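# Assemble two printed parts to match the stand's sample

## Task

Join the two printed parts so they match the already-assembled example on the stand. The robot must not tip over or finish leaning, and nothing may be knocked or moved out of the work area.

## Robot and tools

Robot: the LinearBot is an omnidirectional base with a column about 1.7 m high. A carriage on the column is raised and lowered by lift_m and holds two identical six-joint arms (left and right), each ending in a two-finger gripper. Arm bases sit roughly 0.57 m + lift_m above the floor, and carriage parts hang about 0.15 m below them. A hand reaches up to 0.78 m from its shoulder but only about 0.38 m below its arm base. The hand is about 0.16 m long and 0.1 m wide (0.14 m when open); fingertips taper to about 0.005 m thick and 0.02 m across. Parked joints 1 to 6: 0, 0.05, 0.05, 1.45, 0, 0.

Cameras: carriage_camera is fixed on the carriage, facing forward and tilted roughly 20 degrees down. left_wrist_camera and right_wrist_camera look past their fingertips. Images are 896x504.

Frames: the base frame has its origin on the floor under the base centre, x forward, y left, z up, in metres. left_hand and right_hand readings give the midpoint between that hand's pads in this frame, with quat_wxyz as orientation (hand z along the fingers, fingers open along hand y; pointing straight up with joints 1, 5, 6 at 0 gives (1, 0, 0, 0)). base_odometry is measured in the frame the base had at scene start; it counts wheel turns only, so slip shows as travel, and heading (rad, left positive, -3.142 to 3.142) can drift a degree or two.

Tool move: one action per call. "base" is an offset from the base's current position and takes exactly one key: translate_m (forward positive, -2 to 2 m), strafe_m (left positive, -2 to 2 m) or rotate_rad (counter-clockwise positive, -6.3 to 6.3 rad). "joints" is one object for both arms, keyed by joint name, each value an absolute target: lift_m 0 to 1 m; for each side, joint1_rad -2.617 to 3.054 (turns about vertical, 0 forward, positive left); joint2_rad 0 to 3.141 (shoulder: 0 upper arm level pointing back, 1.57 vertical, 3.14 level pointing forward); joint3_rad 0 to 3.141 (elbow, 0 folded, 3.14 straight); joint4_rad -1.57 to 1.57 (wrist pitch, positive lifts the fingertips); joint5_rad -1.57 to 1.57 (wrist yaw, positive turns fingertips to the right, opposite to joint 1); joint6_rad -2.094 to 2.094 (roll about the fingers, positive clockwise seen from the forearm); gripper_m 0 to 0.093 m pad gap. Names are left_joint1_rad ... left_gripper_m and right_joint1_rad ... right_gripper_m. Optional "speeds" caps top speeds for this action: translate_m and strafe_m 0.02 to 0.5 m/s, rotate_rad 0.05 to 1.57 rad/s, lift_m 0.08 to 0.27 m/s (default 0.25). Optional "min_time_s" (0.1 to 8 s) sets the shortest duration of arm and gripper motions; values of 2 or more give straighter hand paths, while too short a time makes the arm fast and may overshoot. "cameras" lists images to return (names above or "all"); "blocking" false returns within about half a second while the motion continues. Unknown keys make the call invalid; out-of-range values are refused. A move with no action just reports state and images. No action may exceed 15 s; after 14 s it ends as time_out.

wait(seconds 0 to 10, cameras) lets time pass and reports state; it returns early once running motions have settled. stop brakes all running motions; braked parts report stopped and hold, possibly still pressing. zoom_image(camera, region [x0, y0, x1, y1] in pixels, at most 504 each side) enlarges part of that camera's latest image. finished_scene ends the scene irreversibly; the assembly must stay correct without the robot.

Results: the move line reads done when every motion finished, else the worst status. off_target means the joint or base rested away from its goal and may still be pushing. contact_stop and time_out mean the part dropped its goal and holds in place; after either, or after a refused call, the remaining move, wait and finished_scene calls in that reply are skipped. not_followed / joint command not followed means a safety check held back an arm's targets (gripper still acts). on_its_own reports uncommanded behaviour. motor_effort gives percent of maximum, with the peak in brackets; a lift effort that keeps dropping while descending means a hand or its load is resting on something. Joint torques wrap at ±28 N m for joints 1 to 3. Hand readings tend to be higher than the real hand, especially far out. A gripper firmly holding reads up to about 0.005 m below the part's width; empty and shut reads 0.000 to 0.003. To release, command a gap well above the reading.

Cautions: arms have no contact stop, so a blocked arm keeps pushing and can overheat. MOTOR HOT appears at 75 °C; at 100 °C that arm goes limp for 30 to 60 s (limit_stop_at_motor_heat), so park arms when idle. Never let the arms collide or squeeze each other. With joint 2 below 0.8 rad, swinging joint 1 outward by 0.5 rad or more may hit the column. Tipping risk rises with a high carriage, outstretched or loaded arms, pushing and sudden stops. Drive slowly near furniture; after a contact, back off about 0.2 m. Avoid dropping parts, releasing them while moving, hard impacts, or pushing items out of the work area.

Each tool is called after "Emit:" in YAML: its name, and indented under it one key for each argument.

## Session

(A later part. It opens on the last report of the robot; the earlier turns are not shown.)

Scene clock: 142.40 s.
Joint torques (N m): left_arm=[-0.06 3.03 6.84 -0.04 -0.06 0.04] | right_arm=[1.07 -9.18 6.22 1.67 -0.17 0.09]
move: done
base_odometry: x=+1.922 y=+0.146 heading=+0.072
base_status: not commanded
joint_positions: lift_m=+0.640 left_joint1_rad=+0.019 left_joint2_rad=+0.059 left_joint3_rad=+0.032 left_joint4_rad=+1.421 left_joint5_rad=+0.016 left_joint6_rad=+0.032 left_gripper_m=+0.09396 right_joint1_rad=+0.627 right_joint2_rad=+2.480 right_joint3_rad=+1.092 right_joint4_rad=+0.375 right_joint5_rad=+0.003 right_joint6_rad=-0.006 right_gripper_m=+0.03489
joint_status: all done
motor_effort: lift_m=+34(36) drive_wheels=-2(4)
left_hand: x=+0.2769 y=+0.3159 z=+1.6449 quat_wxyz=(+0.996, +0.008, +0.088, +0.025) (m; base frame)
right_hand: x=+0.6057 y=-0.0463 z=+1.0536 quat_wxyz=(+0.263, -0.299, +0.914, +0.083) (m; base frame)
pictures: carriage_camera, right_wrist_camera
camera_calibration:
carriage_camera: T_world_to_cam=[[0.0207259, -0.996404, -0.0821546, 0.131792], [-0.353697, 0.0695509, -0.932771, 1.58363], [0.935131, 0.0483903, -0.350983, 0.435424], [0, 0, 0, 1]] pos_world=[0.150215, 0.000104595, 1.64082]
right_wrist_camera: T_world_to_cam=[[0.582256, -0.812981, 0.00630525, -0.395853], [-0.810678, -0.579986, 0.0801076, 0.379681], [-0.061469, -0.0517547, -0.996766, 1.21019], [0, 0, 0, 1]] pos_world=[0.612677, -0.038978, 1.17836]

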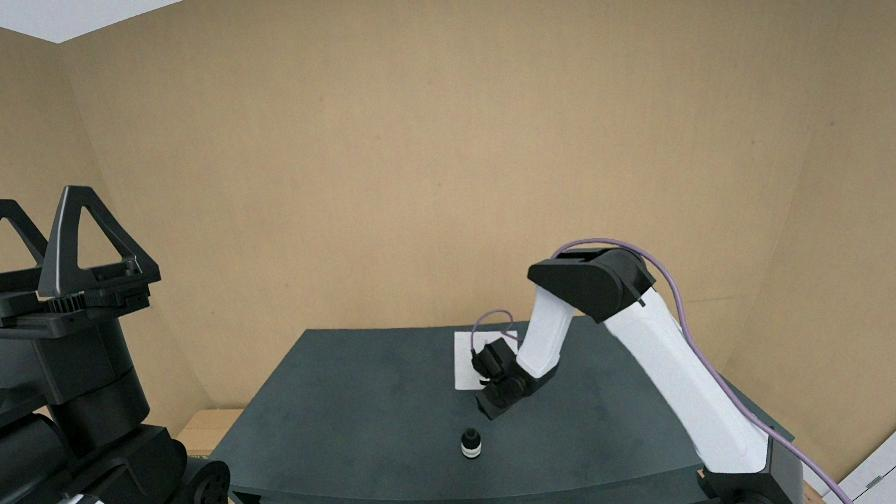

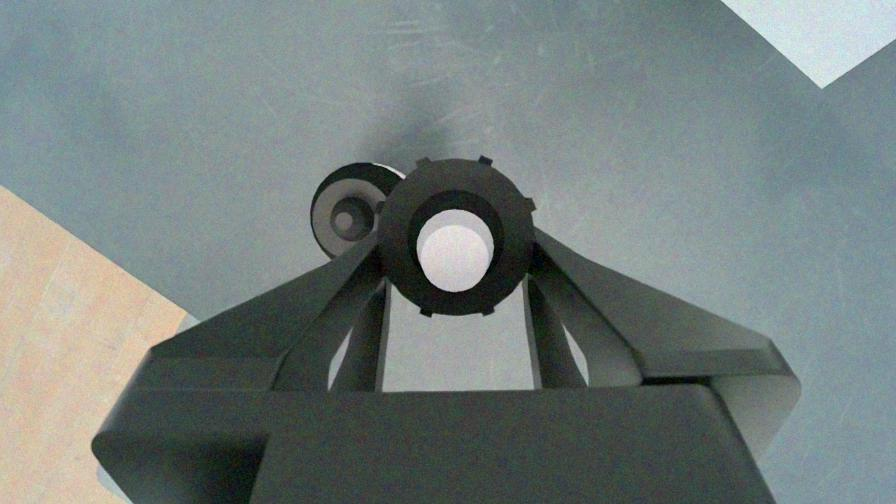

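Emit:
move:
  joints: {"right_joint1_rad": 0.736, "right_joint2_rad": 2.508, "right_joint3_rad": 1.139, "right_joint4_rad": 0.347}
  min_time_s: 1.5
  cameras: ["carriage_camera", "right_wrist_camera"]

Emit:
zoom_image:
  camera: "carriage_camera"
  region: [420, 360, 560, 480]

Scene clock: 154.57 s.
Joint torques (N m): left_arm=[-0.09 3.04 6.86 -0.04 -0.05 0.04] | right_arm=[1.1 -9.31 6.39 1.67 -0.17 0.09]
move: done
base_odometry: x=+1.922 y=+0.146 heading=+0.072
base_status: not commanded
joint_positions: lift_m=+0.640 left_joint1_rad=+0.019 left_joint2_rad=+0.059 left_joint3_rad=+0.032 left_joint4_rad=+1.421 left_joint5_rad=+0.016 left_joint6_rad=+0.032 left_gripper_m=+0.09396 right_joint1_rad=+0.728 right_joint2_rad=+2.488 right_joint3_rad=+1.121 right_joint4_rad=+0.355 right_joint5_rad=+0.003 right_joint6_rad=-0.006 right_gripper_m=+0.03489
joint_status: all done
motor_effort: lift_m=+35(36) drive_wheels=-4(4)
left_hand: x=+0.2769 y=+0.3159 z=+1.6449 quat_wxyz=(+0.996, +0.008, +0.088, +0.025) (m; base frame)
right_hand: x=+0.5808 y=-0.0058 z=+1.0541 quat_wxyz=(+0.258, -0.344, +0.897, +0.096) (m; base frame)
pictures: carriage_camera, right_wrist_camera
camera_calibration:
carriage_camera: T_world_to_cam=[[0.0207259, -0.996404, -0.0821546, 0.131792], [-0.353697, 0.0695509, -0.932771, 1.58363], [0.935131, 0.0483903, -0.350983, 0.435424], [0, 0, 0, 1]] pos_world=[0.150215, 0.000104595, 1.64082]
right_wrist_camera: T_world_to_cam=[[0.6613, -0.750095, 0.0063231, -0.394082], [-0.748032, -0.658807, 0.0801358, 0.346135], [-0.0559437, -0.0577237, -0.996764, 1.20801], [0, 0, 0, 1]] pos_world=[0.587107, 0.00216837, 1.17886]

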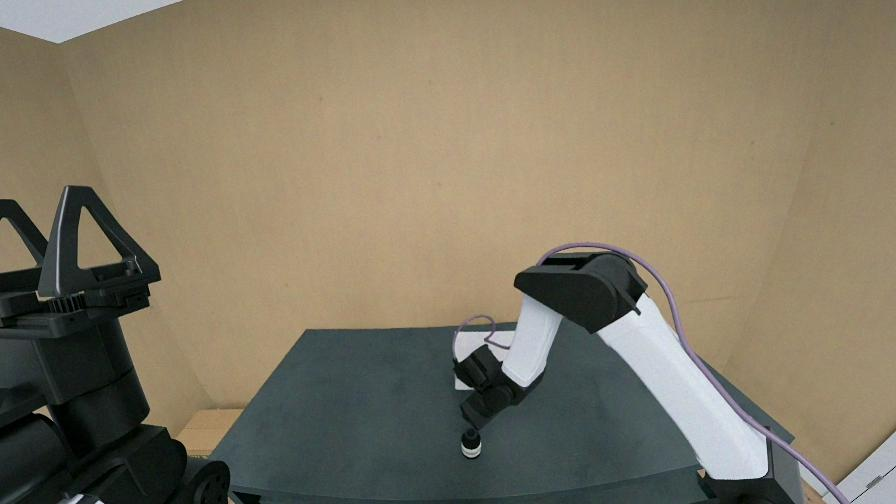

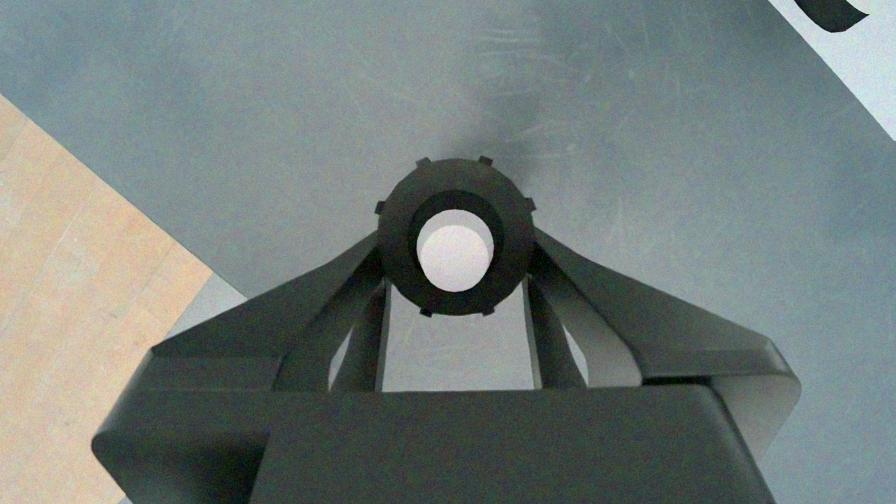

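Scaled by 3.600 from the camera's 896x504 image, which has a finer 1280x720 frame.

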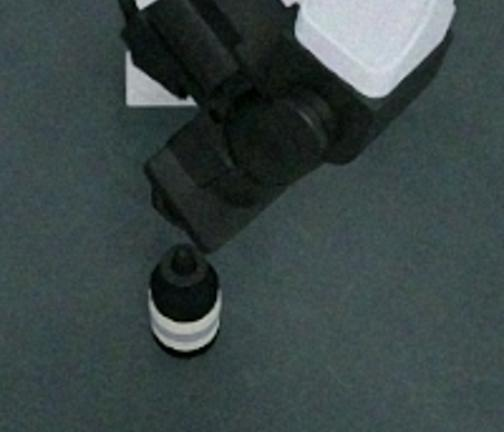

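Emit:
move:
  joints: {"lift_m": 0.595}
  speeds: {"lift_m": 0.1}
  cameras: ["carriage_camera", "right_wrist_camera"]

Emit:
zoom_image:
  camera: "carriage_camera"
  region: [430, 370, 530, 460]

Scene clock: 172.33 s.
Joint torques (N m): left_arm=[-0.06 3.07 6.84 -0.04 -0.06 0.05] | right_arm=[1.11 -9.98 5.87 1.74 -0.17 0.09]
move: done
base_odometry: x=+1.922 y=+0.146 heading=+0.072
base_status: not commanded
joint_positions: lift_m=+0.595 left_joint1_rad=+0.019 left_joint2_rad=+0.059 left_joint3_rad=+0.032 left_joint4_rad=+1.421 left_joint5_rad=+0.016 left_joint6_rad=+0.032 left_gripper_m=+0.09396 right_joint1_rad=+0.728 right_joint2_rad=+2.496 right_joint3_rad=+1.126 right_joint4_rad=+0.347 right_joint5_rad=+0.003 right_joint6_rad=-0.005 right_gripper_m=+0.03489
joint_status: all done
motor_effort: lift_m=+37(41) drive_wheels=-2(4)
left_hand: x=+0.2769 y=+0.3159 z=+1.5999 quat_wxyz=(+0.996, +0.008, +0.088, +0.025) (m; base frame)
right_hand: x=+0.5796 y=-0.0069 z=+1.0057 quat_wxyz=(+0.253, -0.345, +0.899, +0.094) (m; base frame)
pictures: carriage_camera, right_wrist_camera
camera_calibration:
carriage_camera: T_world_to_cam=[[0.0207259, -0.996404, -0.0821546, 0.128087], [-0.353697, 0.0695509, -0.932771, 1.54156], [0.935131, 0.0483903, -0.350983, 0.419595], [0, 0, 0, 1]] pos_world=[0.150215, 0.000104595, 1.59572]
right_wrist_camera: T_world_to_cam=[[0.661146, -0.750232, 0.00616226, -0.39352], [-0.747519, -0.658009, 0.09077, 0.337415], [-0.0640437, -0.0646186, -0.995853, 1.16341], [0, 0, 0, 1]] pos_world=[0.586907, 0.00196885, 1.13038]

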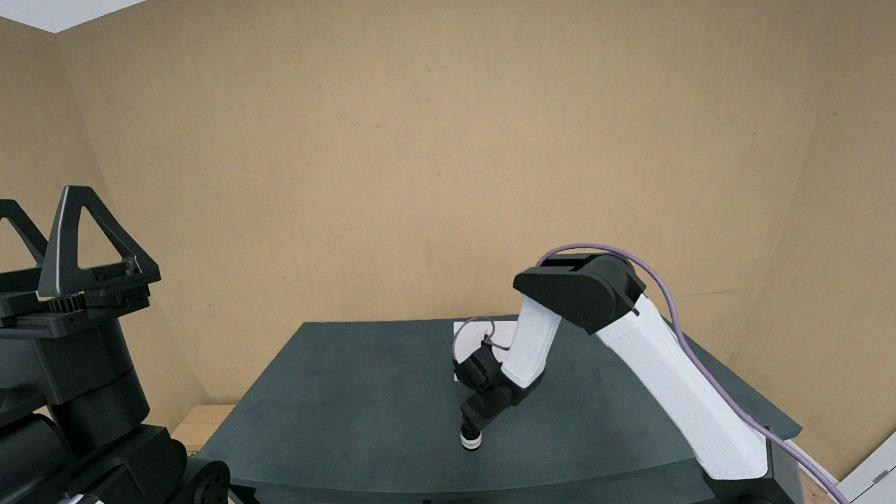

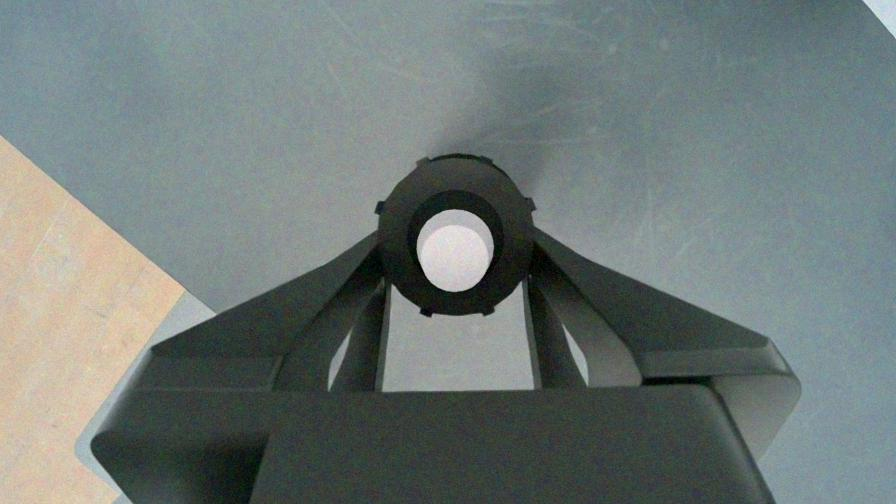

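Scaled by 5.040 from the camera's 896x504 image, which has a finer 1280x720 frame.

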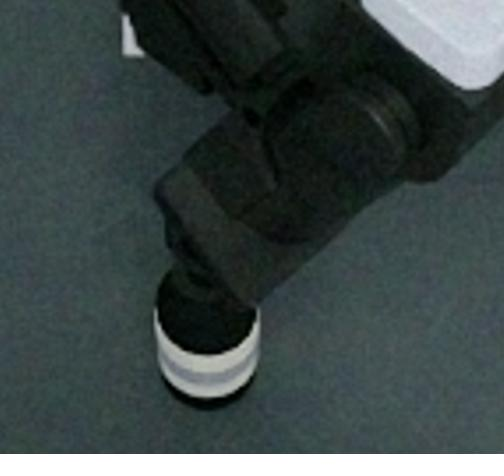

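Emit:
move:
  joints: {"lift_m": 0.575}
  speeds: {"lift_m": 0.08}
  cameras: ["right_wrist_camera"]

Emit:
move:
  joints: {"lift_m": 0.562}
  speeds: {"lift_m": 0.08}
  cameras: ["carriage_camera","right_wrist_camera"]

Emit:
zoom_image:
  camera: "carriage_camera"
  region: [430, 370, 530, 460]

Scene clock: 177.80 s.
Joint torques (N m): left_arm=[-0.08 3.04 6.84 -0.03 -0.05 0.05] | right_arm=[1.1 -10.15 5.61 1.76 -0.17 0.09]
move: done
base_odometry: x=+1.922 y=+0.146 heading=+0.072
base_status: not commanded
joint_positions: lift_m=+0.575 left_joint1_rad=+0.019 left_joint2_rad=+0.059 left_joint3_rad=+0.032 left_joint4_rad=+1.421 left_joint5_rad=+0.016 left_joint6_rad=+0.032 left_gripper_m=+0.09396 right_joint1_rad=+0.728 right_joint2_rad=+2.498 right_joint3_rad=+1.128 right_joint4_rad=+0.343 right_joint5_rad=+0.003 right_joint6_rad=-0.005 right_gripper_m=+0.03489
joint_status: all done
motor_effort: lift_m=+36(38) drive_wheels=-3(4)
left_hand: x=+0.2768 y=+0.3159 z=+1.5798 quat_wxyz=(+0.996, +0.008, +0.088, +0.025) (m; base frame)
right_hand: x=+0.5791 y=-0.0073 z=+0.9846 quat_wxyz=(+0.251, -0.345, +0.899, +0.094) (m; base frame)
pictures: right_wrist_camera
camera_calibration:
right_wrist_camera: T_world_to_cam=[[0.661204, -0.750181, 0.00620965, -0.393485], [-0.747196, -0.657788, 0.0949392, 0.334383], [-0.0671369, -0.067414, -0.995464, 1.14368], [0, 0, 0, 1]] pos_world=[0.586807, 0.00186869, 1.10919]

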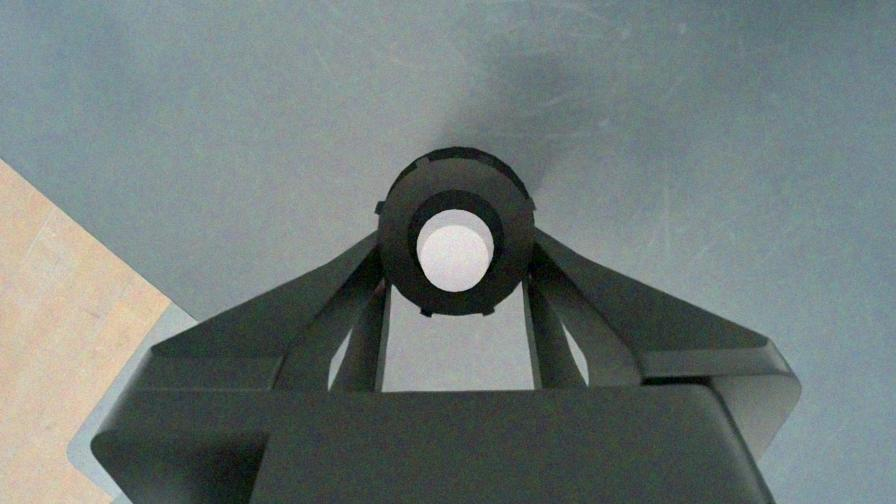

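Scene clock: 178.33 s.
Joint torques (N m): left_arm=[-0.06 2.96 6.89 -0.06 -0.05 0.03] | right_arm=[1.1 -10.1 5 1.65 -0.17 0.08]
move: done
base_odometry: x=+1.922 y=+0.146 heading=+0.072
base_status: not commanded
joint_positions: lift_m=+0.562 left_joint1_rad=+0.019 left_joint2_rad=+0.059 left_joint3_rad=+0.032 left_joint4_rad=+1.421 left_joint5_rad=+0.016 left_joint6_rad=+0.032 left_gripper_m=+0.09396 right_joint1_rad=+0.728 right_joint2_rad=+2.497 right_joint3_rad=+1.135 right_joint4_rad=+0.357 right_joint5_rad=+0.003 right_joint6_rad=-0.005 right_gripper_m=+0.03489
joint_status: all done
motor_effort: lift_m=+35(40) drive_wheels=-2(3)
left_hand: x=+0.2769 y=+0.3159 z=+1.5669 quat_wxyz=(+0.996, +0.008, +0.088, +0.025) (m; base frame)
right_hand: x=+0.5841 y=-0.0029 z=+0.9760 quat_wxyz=(+0.262, -0.344, +0.896, +0.098) (m; base frame)
pictures: carriage_camera, right_wrist_camera
camera_calibration:
carriage_camera: T_world_to_cam=[[0.0207259, -0.996404, -0.0821546, 0.125384], [-0.353697, 0.0695509, -0.932771, 1.51088], [0.935131, 0.0483903, -0.350983, 0.408048], [0, 0, 0, 1]] pos_world=[0.150215, 0.000104595, 1.56282]
right_wrist_camera: T_world_to_cam=[[0.661059, -0.750309, 0.00604847, -0.393146], [-0.748656, -0.65902, 0.0721585, 0.364857], [-0.0501551, -0.0522292, -0.997375, 1.12775], [0, 0, 0, 1]] pos_world=[0.589608, 0.00436932, 1.10084]

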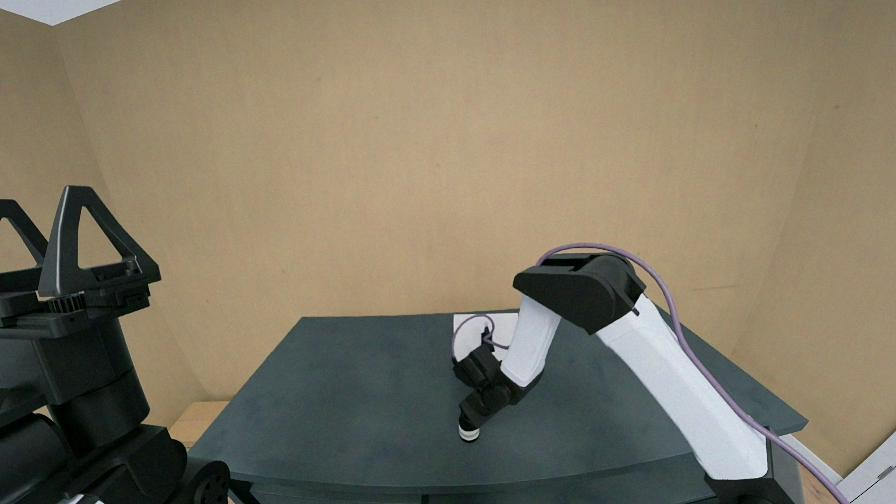

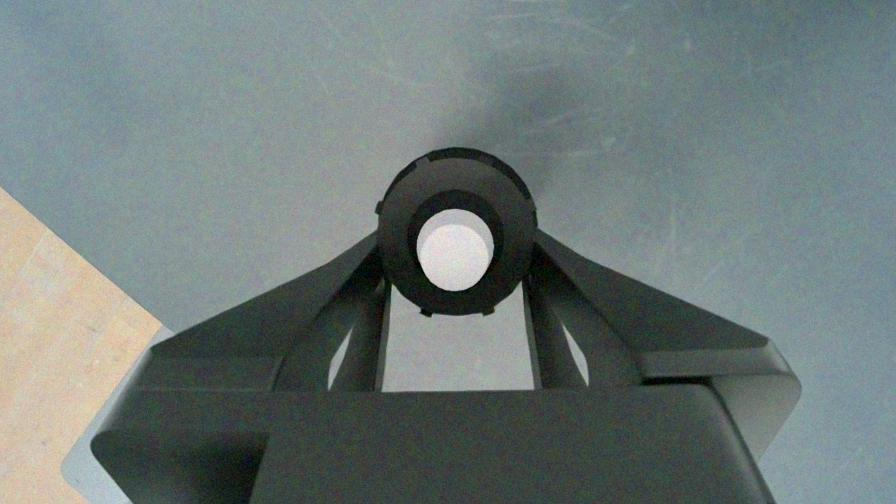

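Scaled by 5.040 from the camera's 896x504 image, which has a finer 1280x720 frame.

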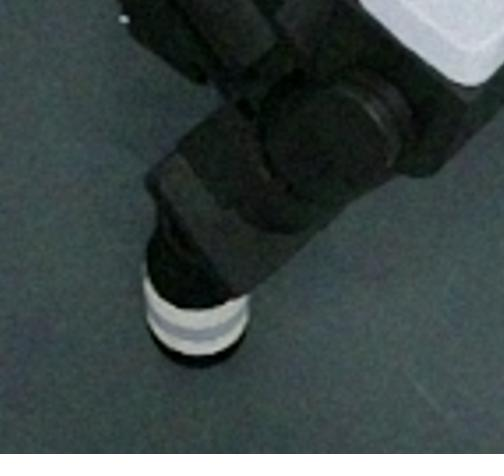

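Emit:
move:
  joints: {"lift_m": 0.553}
  speeds: {"lift_m": 0.08}
  cameras: ["carriage_camera","right_wrist_camera"]

Emit:
zoom_image:
  camera: "carriage_camera"
  region: [430, 370, 530, 460]

Scene clock: 188.17 s.
Joint torques (N m): left_arm=[-0.09 3.04 6.86 -0.03 -0.06 0.04] | right_arm=[1.1 -9.87 4.4 1.32 -0.18 0.08]
move: done
base_odometry: x=+1.922 y=+0.146 heading=+0.072
base_status: not commanded
joint_positions: lift_m=+0.553 left_joint1_rad=+0.019 left_joint2_rad=+0.059 left_joint3_rad=+0.032 left_joint4_rad=+1.421 left_joint5_rad=+0.016 left_joint6_rad=+0.032 left_gripper_m=+0.09396 right_joint1_rad=+0.728 right_joint2_rad=+2.492 right_joint3_rad=+1.142 right_joint4_rad=+0.395 right_joint5_rad=+0.003 right_joint6_rad=-0.005 right_gripper_m=+0.03489
joint_status: all done
motor_effort: lift_m=+34(35) drive_wheels=+1(3)
left_hand: x=+0.2769 y=+0.3159 z=+1.5580 quat_wxyz=(+0.996, +0.008, +0.088, +0.025) (m; base frame)
right_hand: x=+0.5929 y=+0.0049 z=+0.9759 quat_wxyz=(+0.283, -0.341, +0.890, +0.106) (m; base frame)
pictures: carriage_camera, right_wrist_camera
camera_calibration:
carriage_camera: T_world_to_cam=[[0.0207259, -0.996404, -0.0821546, 0.124653], [-0.353697, 0.0695509, -0.932771, 1.50257], [0.935131, 0.0483903, -0.350983, 0.404924], [0, 0, 0, 1]] pos_world=[0.150215, 0.000104595, 1.55392]
right_wrist_camera: T_world_to_cam=[[0.66087, -0.750479, 0.00574555, -0.392691], [-0.750369, -0.660591, 0.0238081, 0.424838], [-0.014072, -0.0200453, -0.9997, 1.10923], [0, 0, 0, 1]] pos_world=[0.593912, 0.00817276, 1.10104]

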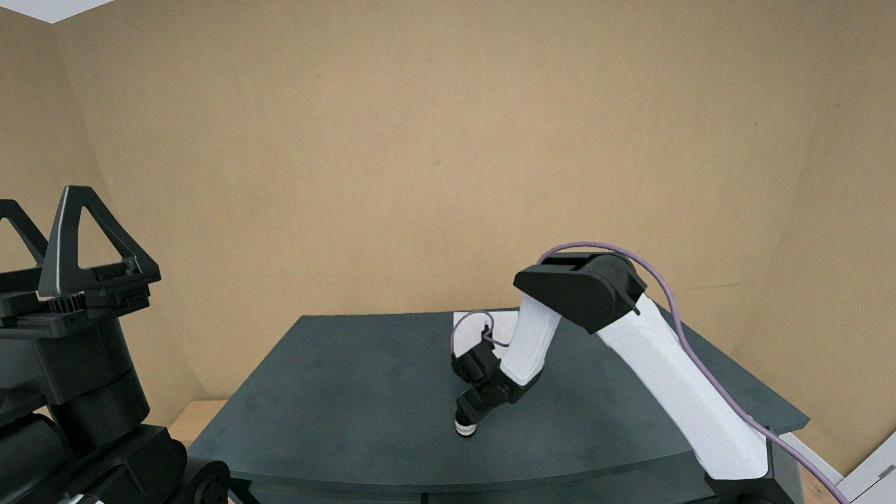

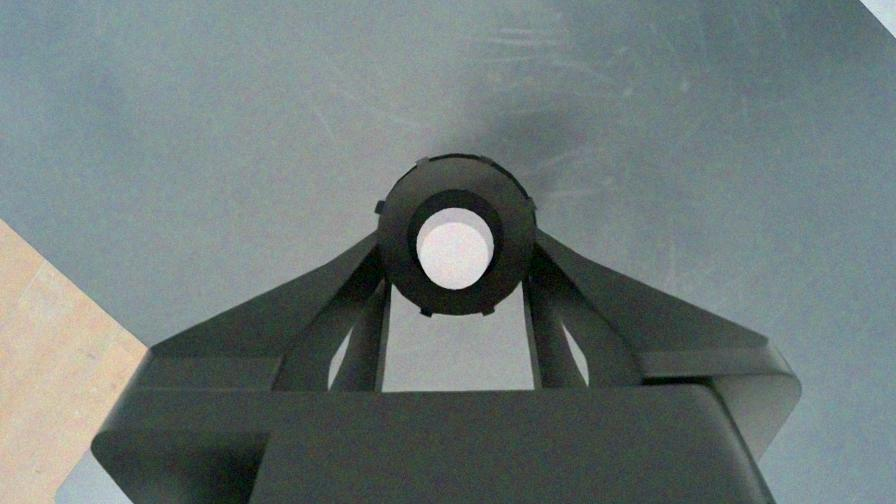

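Scaled by 5.040 from the camera's 896x504 image, which has a finer 1280x720 frame.

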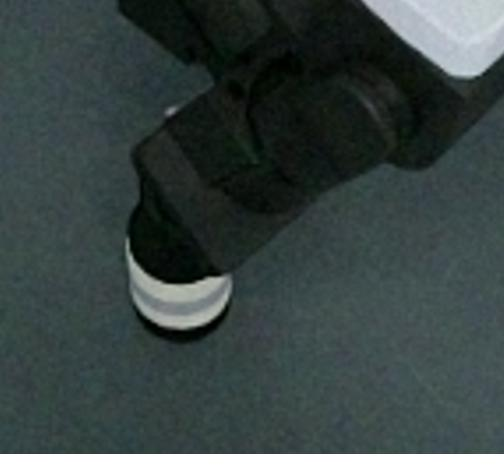

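Emit:
move:
  joints: {"lift_m": 0.565}
  speeds: {"lift_m": 0.08}

Emit:
move:
  joints: {"right_gripper_m": 0.06}
  min_time_s: 2
  cameras: ["carriage_camera","right_wrist_camera"]

Emit:
zoom_image:
  camera: "carriage_camera"
  region: [430, 370, 530, 460]

Scene clock: 194.30 s.
Joint torques (N m): left_arm=[-0.06 3.07 6.9 -0.04 -0.06 0.04] | right_arm=[1.11 -9.98 4.38 1.6 -0.18 0.08]
move: done
base_odometry: x=+1.922 y=+0.146 heading=+0.072
base_status: not commanded
joint_positions: lift_m=+0.565 left_joint1_rad=+0.019 left_joint2_rad=+0.059 left_joint3_rad=+0.032 left_joint4_rad=+1.421 left_joint5_rad=+0.016 left_joint6_rad=+0.032 left_gripper_m=+0.09396 right_joint1_rad=+0.728 right_joint2_rad=+2.494 right_joint3_rad=+1.142 right_joint4_rad=+0.364 right_joint5_rad=+0.003 right_joint6_rad=-0.005 right_gripper_m=+0.03489
joint_status: all done
motor_effort: lift_m=+35(46) drive_wheels=-2(2)
left_hand: x=+0.2768 y=+0.3159 z=+1.5700 quat_wxyz=(+0.996, +0.008, +0.088, +0.025) (m; base frame)
right_hand: x=+0.5878 y=+0.0004 z=+0.9828 quat_wxyz=(+0.269, -0.343, +0.894, +0.100) (m; base frame)
pictures: none

Scene clock: 196.60 s.
Joint torques (N m): left_arm=[-0.05 3.07 6.91 -0.04 -0.05 0.04] | right_arm=[1.1 -9.94 4.37 1.67 -0.17 0.08]
move: done
base_odometry: x=+1.922 y=+0.146 heading=+0.072
base_status: not commanded
joint_positions: lift_m=+0.565 left_joint1_rad=+0.019 left_joint2_rad=+0.059 left_joint3_rad=+0.032 left_joint4_rad=+1.421 left_joint5_rad=+0.016 left_joint6_rad=+0.032 left_gripper_m=+0.09396 right_joint1_rad=+0.728 right_joint2_rad=+2.494 right_joint3_rad=+1.142 right_joint4_rad=+0.358 right_joint5_rad=+0.003 right_joint6_rad=-0.005 right_gripper_m=+0.05992
joint_status: all done
motor_effort: lift_m=+35(37) drive_wheels=+0(2)
left_hand: x=+0.2768 y=+0.3159 z=+1.5700 quat_wxyz=(+0.996, +0.008, +0.088, +0.025) (m; base frame)
right_hand: x=+0.5869 y=-0.0004 z=+0.9819 quat_wxyz=(+0.266, -0.343, +0.895, +0.099) (m; base frame)
pictures: carriage_camera, right_wrist_camera
camera_calibration:
carriage_camera: T_world_to_cam=[[0.0207259, -0.996404, -0.0821546, 0.12563], [-0.353697, 0.0695509, -0.932771, 1.51367], [0.935131, 0.0483903, -0.350983, 0.409101], [0, 0, 0, 1]] pos_world=[0.150215, 0.000104595, 1.56582]
right_wrist_camera: T_world_to_cam=[[0.661039, -0.750328, 0.00598585, -0.393081], [-0.749132, -0.659489, 0.0622516, 0.378213], [-0.0427615, -0.0456349, -0.998043, 1.13033], [0, 0, 0, 1]] pos_world=[0.591508, 0.00606969, 1.10692]

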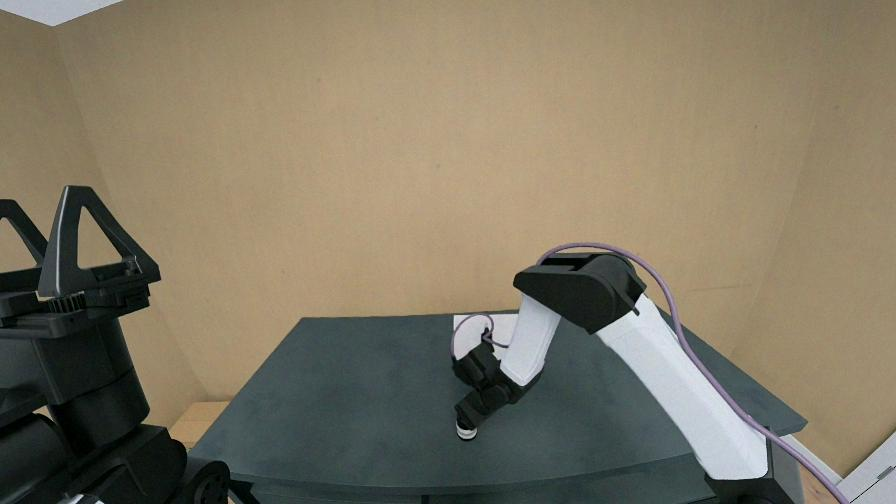

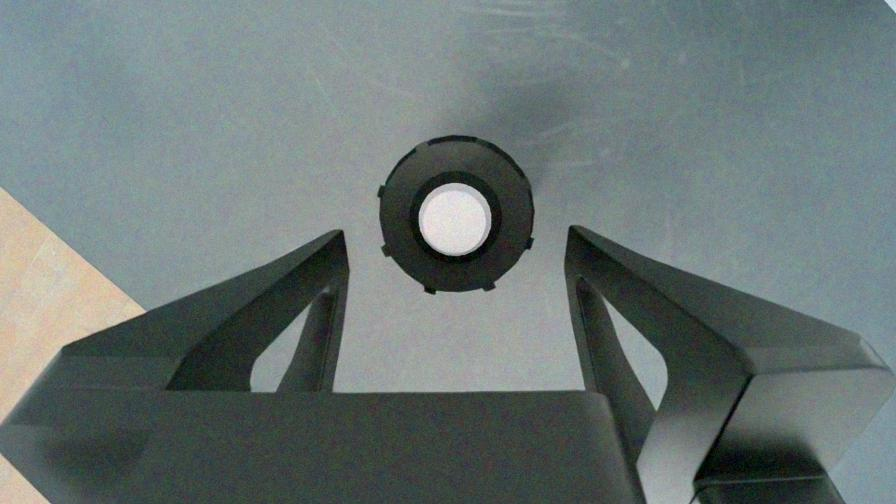

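Scaled by 5.040 from the camera's 896x504 image, which has a finer 1280x720 frame.

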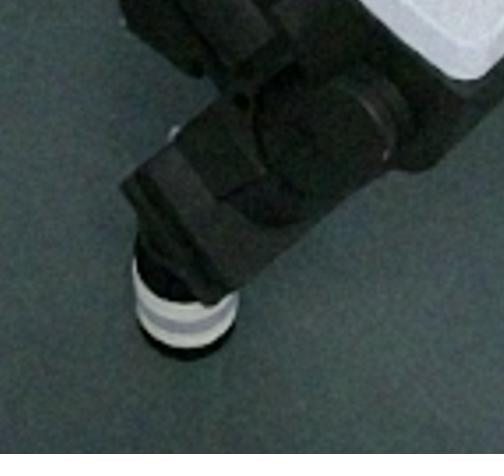

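Emit:
move:
  joints: {"right_gripper_m": 0.085}
  min_time_s: 1

Emit:
move:
  joints: {"lift_m": 0.68}
  speeds: {"lift_m": 0.12}

Emit:
move:
  joints: {"right_joint1_rad": 0.4}
  min_time_s: 1.5
  cameras: ["carriage_camera","right_wrist_camera"]

Emit:
zoom_image:
  camera: "carriage_camera"
  region: [420, 330, 560, 470]

Emit:
zoom_image:
  camera: "right_wrist_camera"
  region: [0, 100, 350, 400]

Scene clock: 202.70 s.
Joint torques (N m): left_arm=[-0.06 3.06 6.87 -0.04 -0.06 0.04] | right_arm=[1.09 -9.92 4.38 1.66 -0.17 0.08]
move: done
base_odometry: x=+1.922 y=+0.146 heading=+0.072
base_status: not commanded
joint_positions: lift_m=+0.565 left_joint1_rad=+0.019 left_joint2_rad=+0.059 left_joint3_rad=+0.032 left_joint4_rad=+1.421 left_joint5_rad=+0.016 left_joint6_rad=+0.032 left_gripper_m=+0.09396 right_joint1_rad=+0.728 right_joint2_rad=+2.494 right_joint3_rad=+1.142 right_joint4_rad=+0.358 right_joint5_rad=+0.003 right_joint6_rad=-0.005 right_gripper_m=+0.08491
joint_status: all done
motor_effort: lift_m=+35(36) drive_wheels=-1(2)
left_hand: x=+0.2768 y=+0.3159 z=+1.5700 quat_wxyz=(+0.996, +0.008, +0.088, +0.025) (m; base frame)
right_hand: x=+0.5869 y=-0.0004 z=+0.9819 quat_wxyz=(+0.266, -0.343, +0.895, +0.099) (m; base frame)
pictures: none

Scene clock: 204.07 s.
Joint torques (N m): left_arm=[-0.08 3.11 6.9 -0.01 -0.05 0.03] | right_arm=[1.1 -10.22 4.23 1.73 -0.16 0.08]
move: done
base_odometry: x=+1.922 y=+0.146 heading=+0.072
base_status: not commanded
joint_positions: lift_m=+0.680 left_joint1_rad=+0.019 left_joint2_rad=+0.059 left_joint3_rad=+0.032 left_joint4_rad=+1.421 left_joint5_rad=+0.016 left_joint6_rad=+0.032 left_gripper_m=+0.09396 right_joint1_rad=+0.728 right_joint2_rad=+2.498 right_joint3_rad=+1.142 right_joint4_rad=+0.349 right_joint5_rad=+0.003 right_joint6_rad=-0.005 right_gripper_m=+0.08491
joint_status: all done
motor_effort: lift_m=+35(45) drive_wheels=+0(1)
left_hand: x=+0.2768 y=+0.3159 z=+1.6849 quat_wxyz=(+0.996, +0.008, +0.088, +0.025) (m; base frame)
right_hand: x=+0.5847 y=-0.0023 z=+1.0939 quat_wxyz=(+0.261, -0.344, +0.897, +0.097) (m; base frame)
pictures: none

Scene clock: 205.87 s.
Joint torques (N m): left_arm=[-0.09 3.03 6.84 -0.04 -0.05 0.04] | right_arm=[-0.32 -10.26 4.33 1.74 -0.17 0.09]
move: done
base_odometry: x=+1.922 y=+0.146 heading=+0.072
base_status: not commanded
joint_positions: lift_m=+0.680 left_joint1_rad=+0.019 left_joint2_rad=+0.059 left_joint3_rad=+0.032 left_joint4_rad=+1.421 left_joint5_rad=+0.016 left_joint6_rad=+0.032 left_gripper_m=+0.09396 right_joint1_rad=+0.406 right_joint2_rad=+2.498 right_joint3_rad=+1.142 right_joint4_rad=+0.349 right_joint5_rad=+0.003 right_joint6_rad=-0.005 right_gripper_m=+0.08491
joint_status: all done
motor_effort: lift_m=+36(37) drive_wheels=+0(1)
left_hand: x=+0.2768 y=+0.3159 z=+1.6849 quat_wxyz=(+0.996, +0.008, +0.088, +0.025) (m; base frame)
right_hand: x=+0.6663 y=-0.1307 z=+1.0939 quat_wxyz=(+0.273, -0.196, +0.940, +0.054) (m; base frame)
pictures: carriage_camera, right_wrist_camera
camera_calibration:
carriage_camera: T_world_to_cam=[[0.0207259, -0.996404, -0.0821546, 0.135078], [-0.353697, 0.0695509, -0.932771, 1.62094], [0.935131, 0.0483903, -0.350983, 0.449464], [0, 0, 0, 1]] pos_world=[0.150215, 0.000104595, 1.68082]
right_wrist_camera: T_world_to_cam=[[0.389725, -0.920912, 0.00606468, -0.385643], [-0.918525, -0.388222, 0.0748065, 0.479415], [-0.0665357, -0.0347245, -0.99718, 1.25571], [0, 0, 0, 1]] pos_world=[0.674199, -0.12542, 1.21865]

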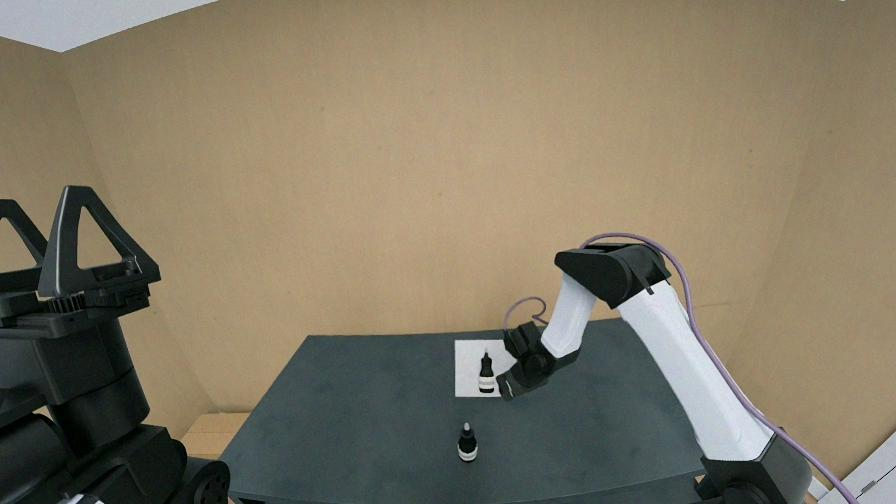

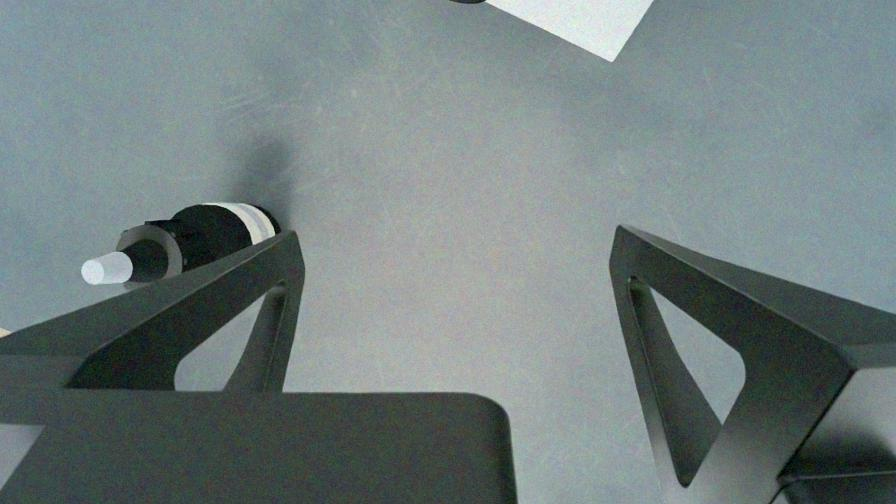

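Scaled by 3.600 from the camera's 896x504 image, which has a finer 1280x720 frame.

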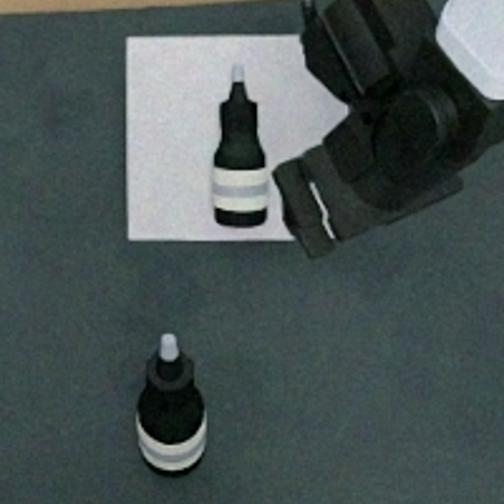

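Scaled by 1.440 from the camera's 896x504 image, which has a finer 1280x720 frame.

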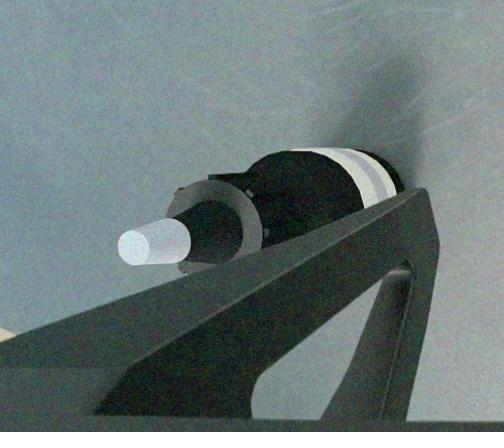

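Emit:
move:
  joints: {"lift_m": 0.3, "right_joint1_rad": -0.006, "right_joint2_rad": 0.063, "right_joint3_rad": 0.057, "right_joint4_rad": 1.49}
  min_time_s: 3
  cameras: ["carriage_camera"]

Emit:
zoom_image:
  camera: "carriage_camera"
  region: [410, 240, 540, 400]

Emit:
zoom_image:
  camera: "carriage_camera"
  region: [435, 310, 505, 380]

Scene clock: 213.60 s.
Joint torques (N m): left_arm=[-0.08 3.06 6.87 -0.05 -0.05 0.04] | right_arm=[-0.59 2.67 5.94 0.04 -0.17 0.09]
move: done
base_odometry: x=+1.922 y=+0.146 heading=+0.072
base_status: not commanded
joint_positions: lift_m=+0.300 left_joint1_rad=+0.019 left_joint2_rad=+0.059 left_joint3_rad=+0.032 left_joint4_rad=+1.421 left_joint5_rad=+0.016 left_joint6_rad=+0.032 left_gripper_m=+0.09396 right_joint1_rad=+0.003 right_joint2_rad=+0.074 right_joint3_rad=+0.063 right_joint4_rad=+1.474 right_joint5_rad=+0.003 right_joint6_rad=-0.005 right_gripper_m=+0.08491
joint_status: all done
motor_effort: lift_m=+37(42) drive_wheels=+0(2)
left_hand: x=+0.2768 y=+0.3159 z=+1.3049 quat_wxyz=(+0.996, +0.008, +0.088, +0.025) (m; base frame)
right_hand: x=+0.2594 y=-0.3181 z=+1.3150 quat_wxyz=(+0.999, +0.001, +0.054, -0.001) (m; base frame)
pictures: carriage_camera
camera_calibration:
carriage_camera: T_world_to_cam=[[0.0207259, -0.996404, -0.0821546, 0.103859], [-0.353697, 0.0695509, -0.932771, 1.26649], [0.935131, 0.0483903, -0.350983, 0.31609], [0, 0, 0, 1]] pos_world=[0.150215, 0.000104595, 1.30082]

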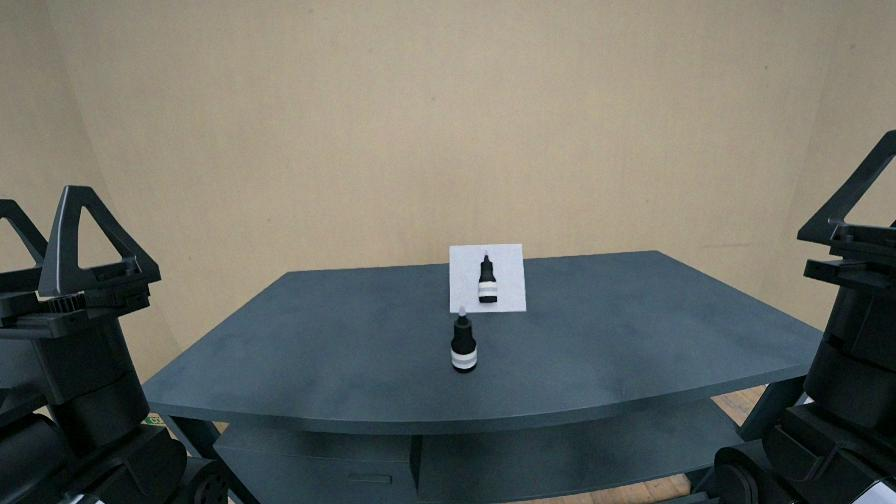

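Scaled by 3.150 from the camera's 896x504 image, which has a finer 1280x720 frame.

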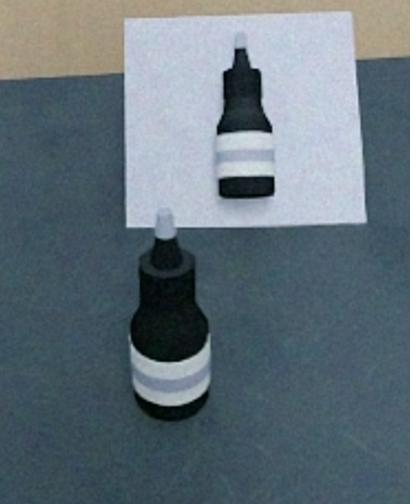

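Scaled by 7.200 from the camera's 896x504 image, which has a finer 1280x720 frame.

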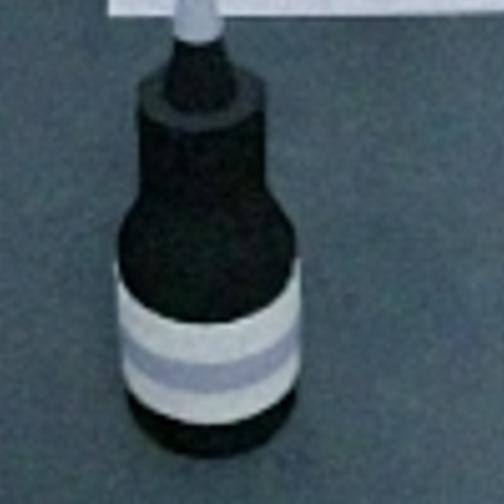

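Emit:
finished_scene:

The scene is finished: the task was done.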